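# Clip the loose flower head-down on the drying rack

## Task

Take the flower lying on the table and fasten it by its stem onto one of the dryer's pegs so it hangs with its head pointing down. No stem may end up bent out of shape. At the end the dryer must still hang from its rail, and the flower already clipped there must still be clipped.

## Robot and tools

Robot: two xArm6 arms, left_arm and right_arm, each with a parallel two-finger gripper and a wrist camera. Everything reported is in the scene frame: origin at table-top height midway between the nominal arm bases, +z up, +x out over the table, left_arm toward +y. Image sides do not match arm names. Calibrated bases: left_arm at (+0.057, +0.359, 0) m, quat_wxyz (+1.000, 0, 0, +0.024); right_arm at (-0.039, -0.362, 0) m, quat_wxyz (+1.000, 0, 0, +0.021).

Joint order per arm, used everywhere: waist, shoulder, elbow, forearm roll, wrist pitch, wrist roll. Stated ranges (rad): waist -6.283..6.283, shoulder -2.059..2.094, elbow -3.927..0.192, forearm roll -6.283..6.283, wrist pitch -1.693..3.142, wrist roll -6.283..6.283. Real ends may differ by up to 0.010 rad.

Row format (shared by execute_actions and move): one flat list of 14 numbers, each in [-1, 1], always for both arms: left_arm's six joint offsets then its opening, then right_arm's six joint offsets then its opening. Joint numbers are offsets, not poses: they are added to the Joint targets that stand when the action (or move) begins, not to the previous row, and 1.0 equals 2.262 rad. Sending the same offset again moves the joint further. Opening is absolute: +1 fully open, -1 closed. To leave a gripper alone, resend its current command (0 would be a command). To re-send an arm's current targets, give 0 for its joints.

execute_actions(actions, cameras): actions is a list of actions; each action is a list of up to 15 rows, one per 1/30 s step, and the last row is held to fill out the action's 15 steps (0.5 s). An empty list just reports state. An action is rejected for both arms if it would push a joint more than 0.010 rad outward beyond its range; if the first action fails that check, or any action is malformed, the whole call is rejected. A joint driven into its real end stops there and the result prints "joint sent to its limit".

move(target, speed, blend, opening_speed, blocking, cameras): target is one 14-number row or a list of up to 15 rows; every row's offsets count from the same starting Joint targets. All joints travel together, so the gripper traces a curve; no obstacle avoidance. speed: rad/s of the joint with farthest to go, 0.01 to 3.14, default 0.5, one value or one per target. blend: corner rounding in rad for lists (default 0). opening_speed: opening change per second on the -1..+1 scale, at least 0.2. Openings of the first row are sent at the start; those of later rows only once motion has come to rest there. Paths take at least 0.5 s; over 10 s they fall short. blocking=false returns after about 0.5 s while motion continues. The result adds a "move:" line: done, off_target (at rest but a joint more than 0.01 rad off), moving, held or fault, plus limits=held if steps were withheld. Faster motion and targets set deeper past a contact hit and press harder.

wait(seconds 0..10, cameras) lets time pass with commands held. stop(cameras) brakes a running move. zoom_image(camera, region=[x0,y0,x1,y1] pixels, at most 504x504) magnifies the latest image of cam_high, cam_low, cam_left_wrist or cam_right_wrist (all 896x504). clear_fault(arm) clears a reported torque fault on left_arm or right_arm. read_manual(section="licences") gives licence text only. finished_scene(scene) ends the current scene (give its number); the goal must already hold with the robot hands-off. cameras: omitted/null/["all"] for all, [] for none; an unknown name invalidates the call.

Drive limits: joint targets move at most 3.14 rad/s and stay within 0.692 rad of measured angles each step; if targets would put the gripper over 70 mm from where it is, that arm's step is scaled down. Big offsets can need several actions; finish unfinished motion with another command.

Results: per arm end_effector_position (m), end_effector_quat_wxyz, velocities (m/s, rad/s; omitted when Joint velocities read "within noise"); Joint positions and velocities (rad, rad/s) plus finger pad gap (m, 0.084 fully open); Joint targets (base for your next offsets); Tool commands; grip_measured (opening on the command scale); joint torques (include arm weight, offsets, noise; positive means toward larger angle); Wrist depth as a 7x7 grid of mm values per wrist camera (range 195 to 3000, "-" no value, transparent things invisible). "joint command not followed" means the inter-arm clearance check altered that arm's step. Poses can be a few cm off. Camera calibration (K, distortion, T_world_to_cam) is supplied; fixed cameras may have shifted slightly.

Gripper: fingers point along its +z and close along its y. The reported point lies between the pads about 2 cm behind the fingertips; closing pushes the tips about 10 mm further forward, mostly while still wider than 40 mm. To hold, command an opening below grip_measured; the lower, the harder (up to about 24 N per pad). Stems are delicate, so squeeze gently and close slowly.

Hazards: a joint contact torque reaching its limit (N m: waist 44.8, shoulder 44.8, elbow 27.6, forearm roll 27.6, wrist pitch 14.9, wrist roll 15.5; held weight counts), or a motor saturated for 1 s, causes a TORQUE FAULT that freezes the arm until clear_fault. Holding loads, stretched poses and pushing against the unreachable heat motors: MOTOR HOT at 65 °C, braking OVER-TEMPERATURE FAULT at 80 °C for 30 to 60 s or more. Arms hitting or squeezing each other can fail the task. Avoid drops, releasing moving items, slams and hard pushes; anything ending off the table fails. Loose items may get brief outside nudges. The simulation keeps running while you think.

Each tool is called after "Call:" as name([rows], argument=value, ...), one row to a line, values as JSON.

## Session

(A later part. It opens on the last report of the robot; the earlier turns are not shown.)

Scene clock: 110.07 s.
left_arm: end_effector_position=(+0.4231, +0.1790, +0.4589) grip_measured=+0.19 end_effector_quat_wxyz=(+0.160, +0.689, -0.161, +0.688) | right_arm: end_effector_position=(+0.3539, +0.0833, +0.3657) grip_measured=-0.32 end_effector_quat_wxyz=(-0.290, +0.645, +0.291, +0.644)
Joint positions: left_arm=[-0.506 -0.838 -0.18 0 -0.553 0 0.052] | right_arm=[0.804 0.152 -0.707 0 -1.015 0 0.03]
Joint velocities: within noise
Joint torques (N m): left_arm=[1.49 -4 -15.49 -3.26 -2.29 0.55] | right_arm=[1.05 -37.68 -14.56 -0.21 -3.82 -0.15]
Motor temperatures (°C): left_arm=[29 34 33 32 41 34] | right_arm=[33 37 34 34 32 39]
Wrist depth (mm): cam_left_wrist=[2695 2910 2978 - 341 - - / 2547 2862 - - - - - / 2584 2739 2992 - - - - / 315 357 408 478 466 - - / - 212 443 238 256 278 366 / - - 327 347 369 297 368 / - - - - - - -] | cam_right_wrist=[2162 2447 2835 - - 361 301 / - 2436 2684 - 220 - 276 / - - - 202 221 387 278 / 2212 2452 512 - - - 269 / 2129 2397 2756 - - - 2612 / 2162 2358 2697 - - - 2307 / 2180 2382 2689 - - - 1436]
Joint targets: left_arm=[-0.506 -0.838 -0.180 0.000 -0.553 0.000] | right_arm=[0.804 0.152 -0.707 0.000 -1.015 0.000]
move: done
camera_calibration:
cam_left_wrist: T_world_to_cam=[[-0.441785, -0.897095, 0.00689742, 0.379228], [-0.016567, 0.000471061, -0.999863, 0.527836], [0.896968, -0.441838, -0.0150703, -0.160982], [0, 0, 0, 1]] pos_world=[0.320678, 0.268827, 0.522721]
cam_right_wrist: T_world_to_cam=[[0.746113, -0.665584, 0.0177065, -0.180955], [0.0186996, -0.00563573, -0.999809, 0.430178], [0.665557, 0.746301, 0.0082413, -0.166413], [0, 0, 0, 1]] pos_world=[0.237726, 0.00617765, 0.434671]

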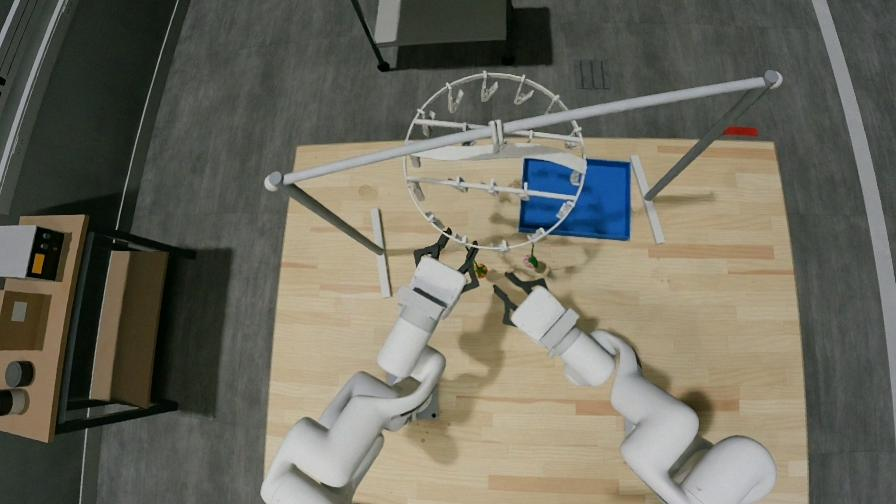

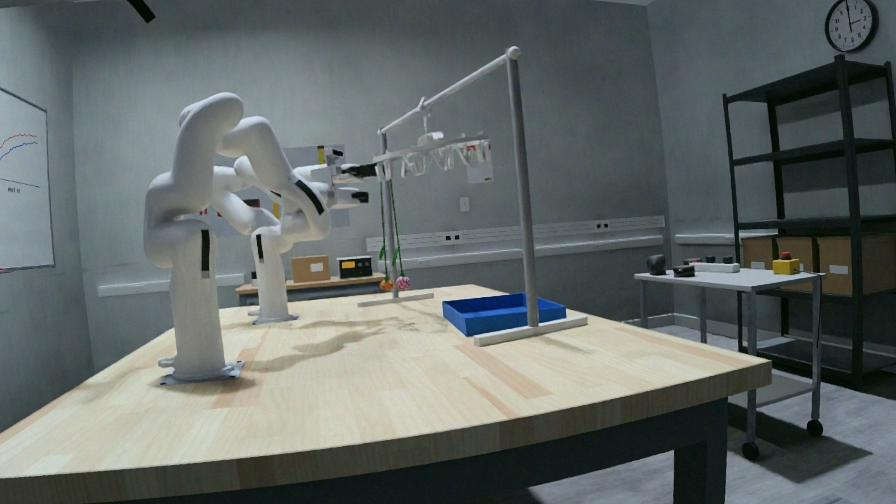

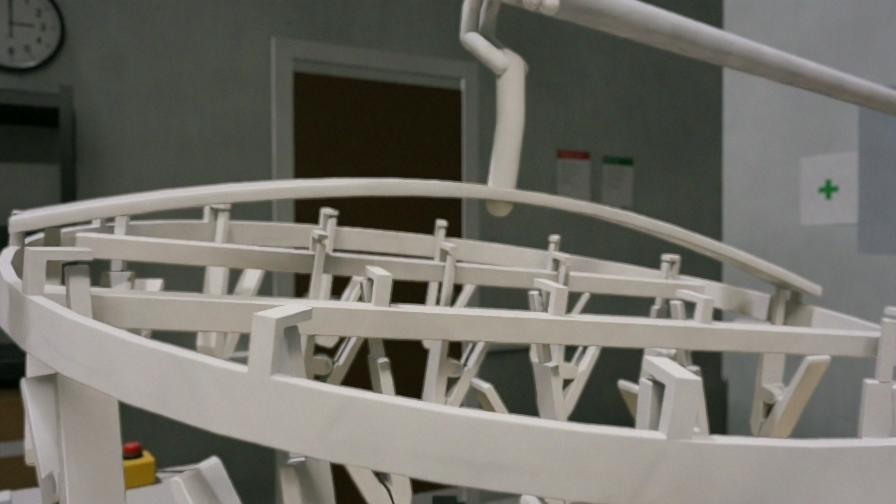

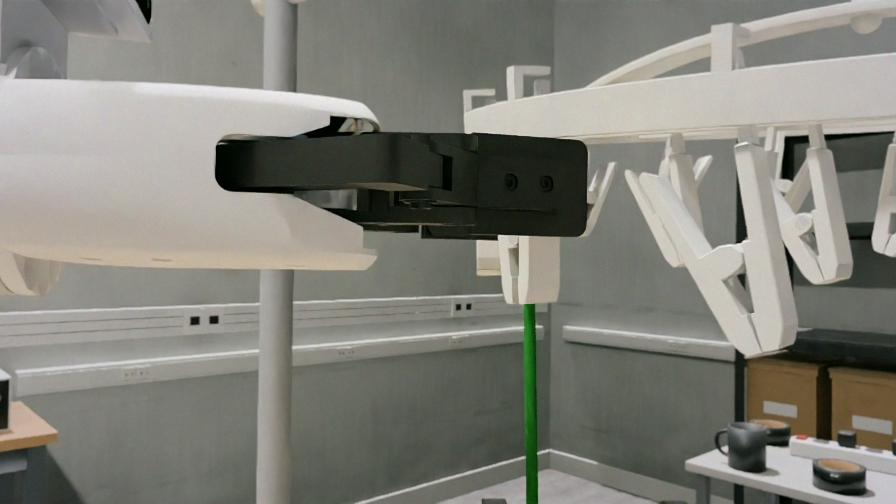

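Call:
move([
  [0,-0.1083,0.0467,0,0.0617,0,0.2,0,0,0,0,0,0,-0.3],
  [0,-0.3802,0.1105,0,0.2701,0,0.2,0,-0.05,0.05,0,0,0,-0.3],
], speed=[0.12,0.3])

Call:
wait(seconds=1.5)

Call:
zoom_image(camera="cam_low", region=[340, 90, 510, 310])

Call:
zoom_image(camera="cam_right_wrist", region=[400, 50, 800, 450])

Scene clock: 115.57 s.
left_arm: end_effector_position=(+0.3264, +0.2266, +0.4564) grip_measured=+0.19 end_effector_quat_wxyz=(+0.160, +0.689, -0.161, +0.688) | right_arm: end_effector_position=(+0.3330, +0.0597, +0.3748) grip_measured=-0.32 end_effector_quat_wxyz=(-0.290, +0.645, +0.291, +0.644)
Joint positions: left_arm=[-0.506 -1.698 0.07 0 0.058 0 0.052] | right_arm=[0.804 0.039 -0.594 0 -1.015 0 0.03]
Joint velocities: within noise
Joint torques (N m): left_arm=[1 -1.31 -12.96 -3.24 -0.35 0.73] | right_arm=[-0.75 -34.7 -14.62 -0.02 -2.93 -0.22]
Motor temperatures (°C): left_arm=[29 34 33 32 41 34] | right_arm=[33 37 34 34 32 39]
Wrist depth (mm): cam_left_wrist=[2676 2926 345 391 - - - / 2762 2911 - - - - - / 2779 2973 - - - - - / 2714 362 - 474 594 - - / 2634 293 324 367 484 452 - / 2312 301 258 360 392 280 - / 1714 1729 271 - - 285 -] | cam_right_wrist=[2175 2398 2814 - - - 2655 / 2189 2443 2846 - - - 2725 / 2097 219 2729 - 266 215 286 / 216 219 2873 - 467 362 313 / 2157 2424 2812 - - 217 2615 / 2212 2468 2847 - - 211 2516 / 2150 2479 2918 - - - 1444]
Joint targets: left_arm=[-0.506 -1.698 0.070 0.000 0.058 0.000] | right_arm=[0.804 0.039 -0.594 0.000 -1.015 0.000]
move: done
camera_calibration:
cam_left_wrist: T_world_to_cam=[[-0.441779, -0.897097, 0.00689191, 0.379272], [-0.0173719, 0.000873569, -0.999849, 0.52396], [0.896956, -0.441832, -0.0159702, -0.0528655], [0, 0, 0, 1]] pos_world=[0.224074, 0.316428, 0.520422]
cam_right_wrist: T_world_to_cam=[[0.746113, -0.665584, 0.0177065, -0.18123], [0.0186996, -0.00563573, -0.999809, 0.439534], [0.665557, 0.746301, 0.0082413, -0.134965], [0, 0, 0, 1]] pos_world=[0.216826, -0.0174224, 0.443771]

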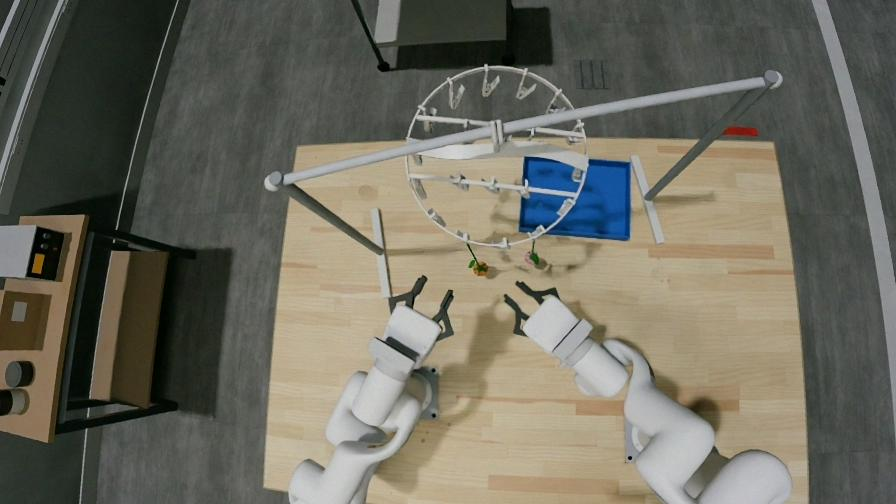

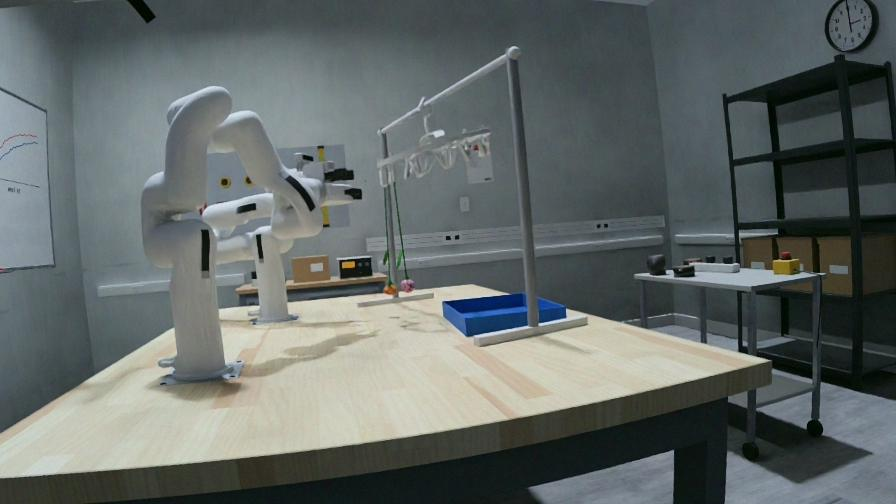

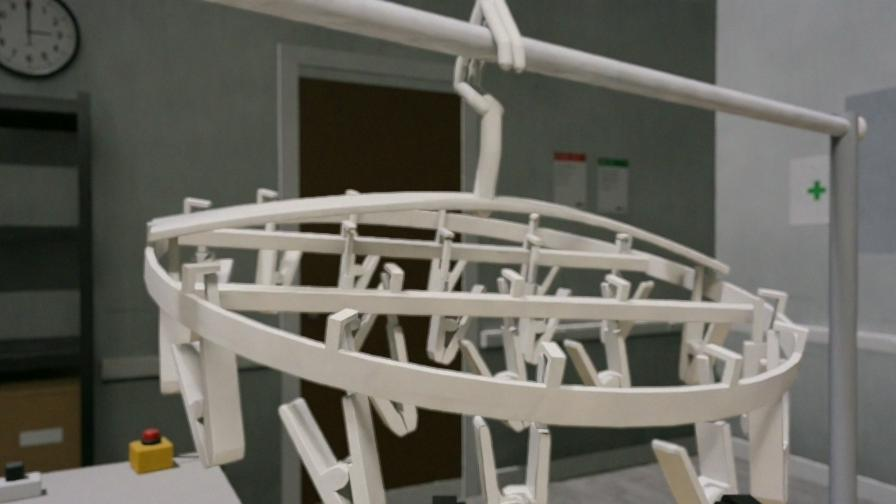

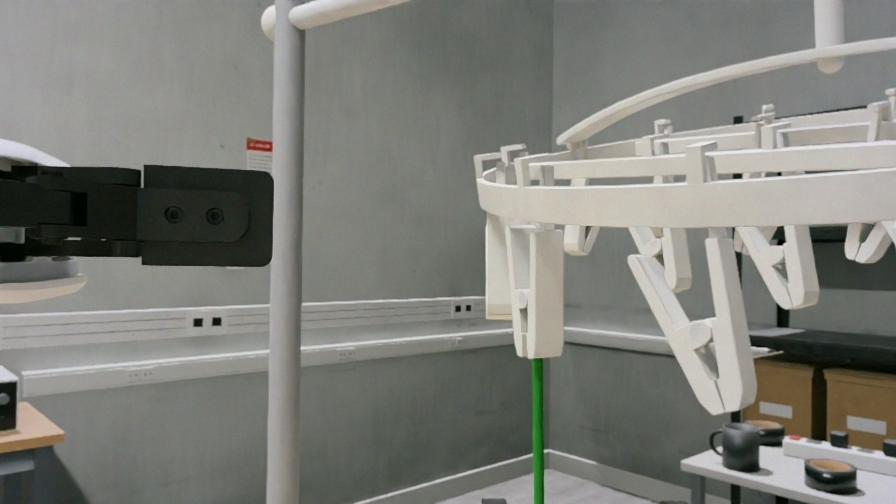

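Scene clock: 117.07 s.
left_arm: end_effector_position=(+0.3264, +0.2267, +0.4564) grip_measured=+0.19 end_effector_quat_wxyz=(+0.160, +0.689, -0.161, +0.688) | right_arm: end_effector_position=(+0.3330, +0.0597, +0.3748) grip_measured=-0.32 end_effector_quat_wxyz=(-0.290, +0.645, +0.291, +0.644)
Joint positions: left_arm=[-0.506 -1.698 0.07 0 0.058 0 0.052] | right_arm=[0.804 0.039 -0.594 0 -1.015 0 0.03]
Joint velocities: within noise
Joint torques (N m): left_arm=[0.56 -1.55 -14.05 -3.56 -0.45 0.74] | right_arm=[-1.78 -33.66 -16.57 -0.24 -2.62 -0.45]
Motor temperatures (°C): left_arm=[29 34 33 32 41 34] | right_arm=[33 37 34 34 32 39]
Wrist depth (mm): cam_left_wrist=[2603 2916 345 391 - - - / 2785 2975 - - - - - / 2752 2886 - - - - - / 2735 362 - 473 594 - - / 2630 293 323 367 484 451 - / 2323 301 258 359 392 280 - / 1718 1727 271 - - 285 -] | cam_right_wrist=[2198 2391 2865 - - - 2670 / 2161 2369 2810 - - - 2785 / 2147 219 2729 - 265 215 287 / 215 219 2843 - 282 360 313 / 2151 2413 2839 - - 217 2667 / 2192 2521 2834 - - 211 2466 / 2232 2428 2918 - - - 1469]
Joint targets: left_arm=[-0.506 -1.698 0.070 0.000 0.058 0.000] | right_arm=[0.804 0.039 -0.594 0.000 -1.015 0.000]
Tool commands: left_gripper/opening=+0.2 right_gripper/opening=-0.3
wait: 1.50 s; at rest by 0.17 s
camera_calibration:
cam_left_wrist: T_world_to_cam=[[-0.441779, -0.897097, 0.00689191, 0.379361], [-0.0173719, 0.000873569, -0.999849, 0.523959], [0.896956, -0.441832, -0.0159702, -0.0528213], [0, 0, 0, 1]] pos_world=[0.224074, 0.316528, 0.520422]
cam_right_wrist: T_world_to_cam=[[0.746113, -0.665584, 0.0177065, -0.18123], [0.0186996, -0.00563573, -0.999809, 0.439534], [0.665557, 0.746301, 0.0082413, -0.134965], [0, 0, 0, 1]] pos_world=[0.216826, -0.0174224, 0.443771]

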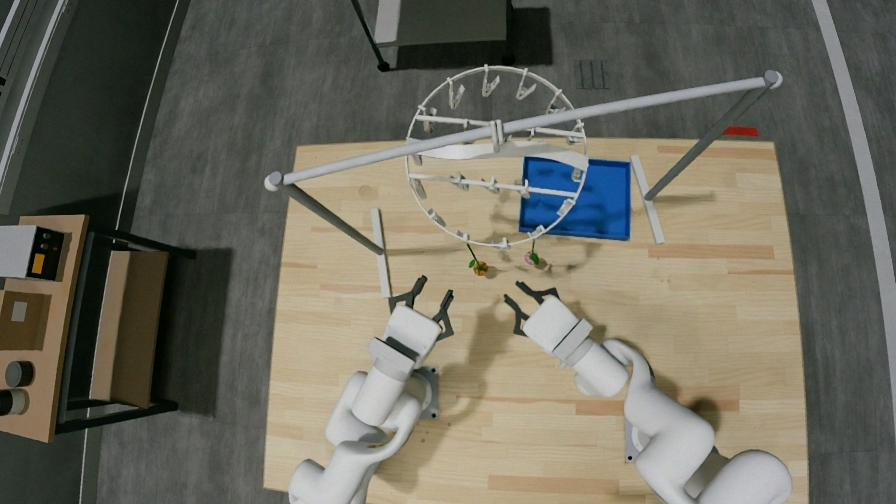

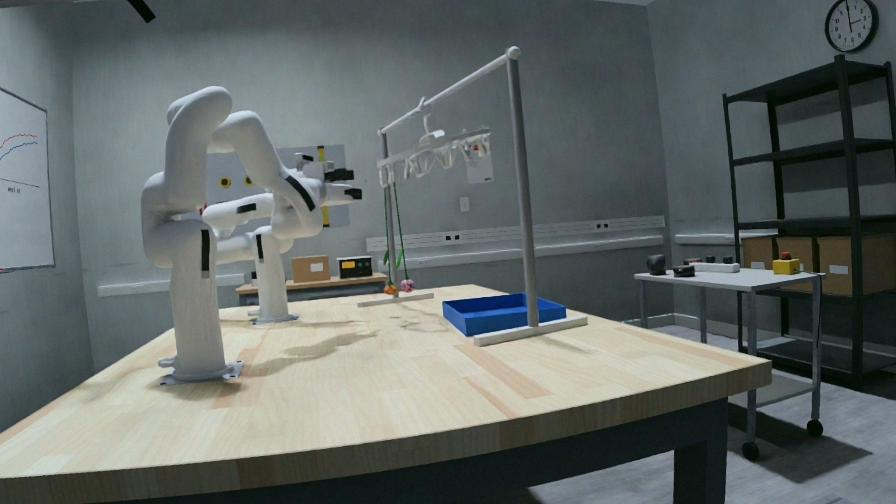

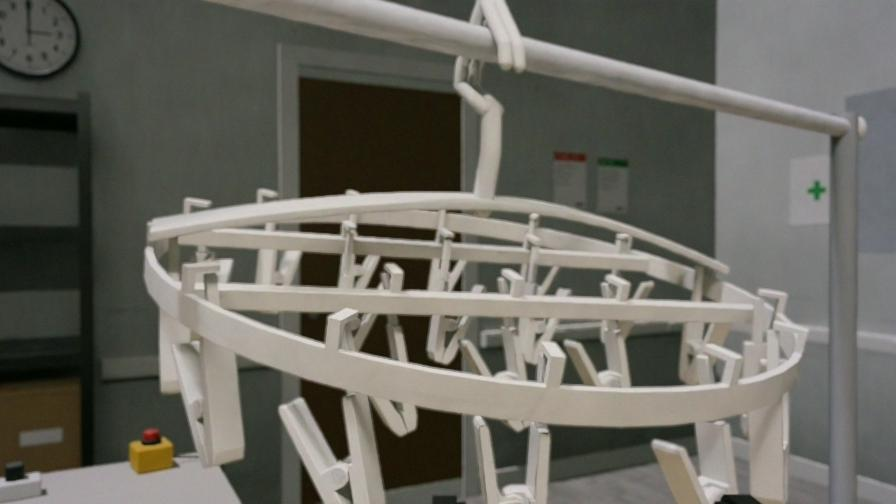

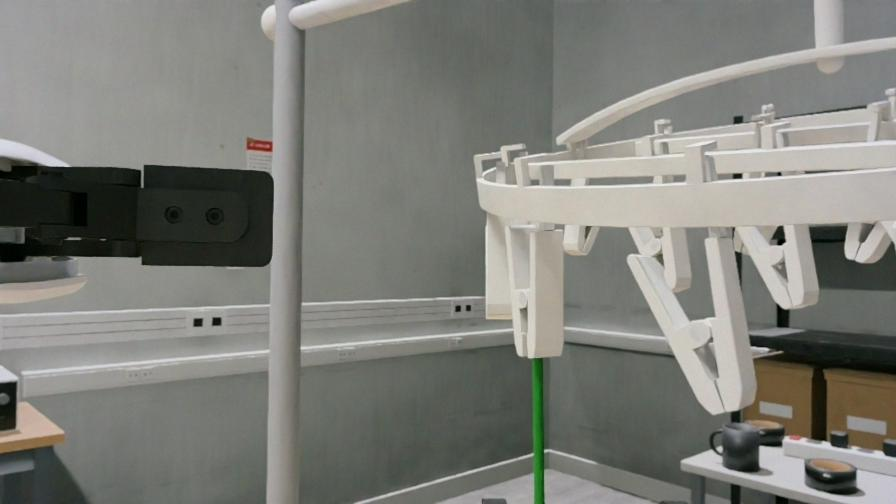

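Scaled by 2.291 from the camera's 896x504 image, which has a finer 1280x720 frame.

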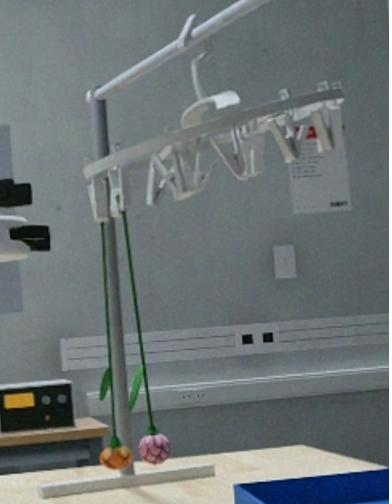

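Scaled by 1.260 from the camera's 896x504 image, which has a finer 1280x720 frame.

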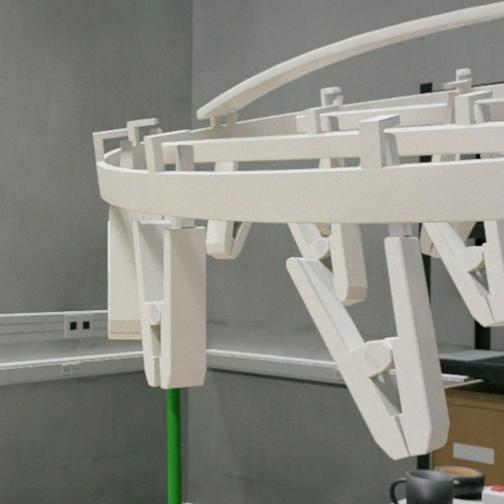

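Both flowers hang head down from the dryer, and the arms are clear.

Call:
finished_scene(scene=1)

The scene is finished: the task was done.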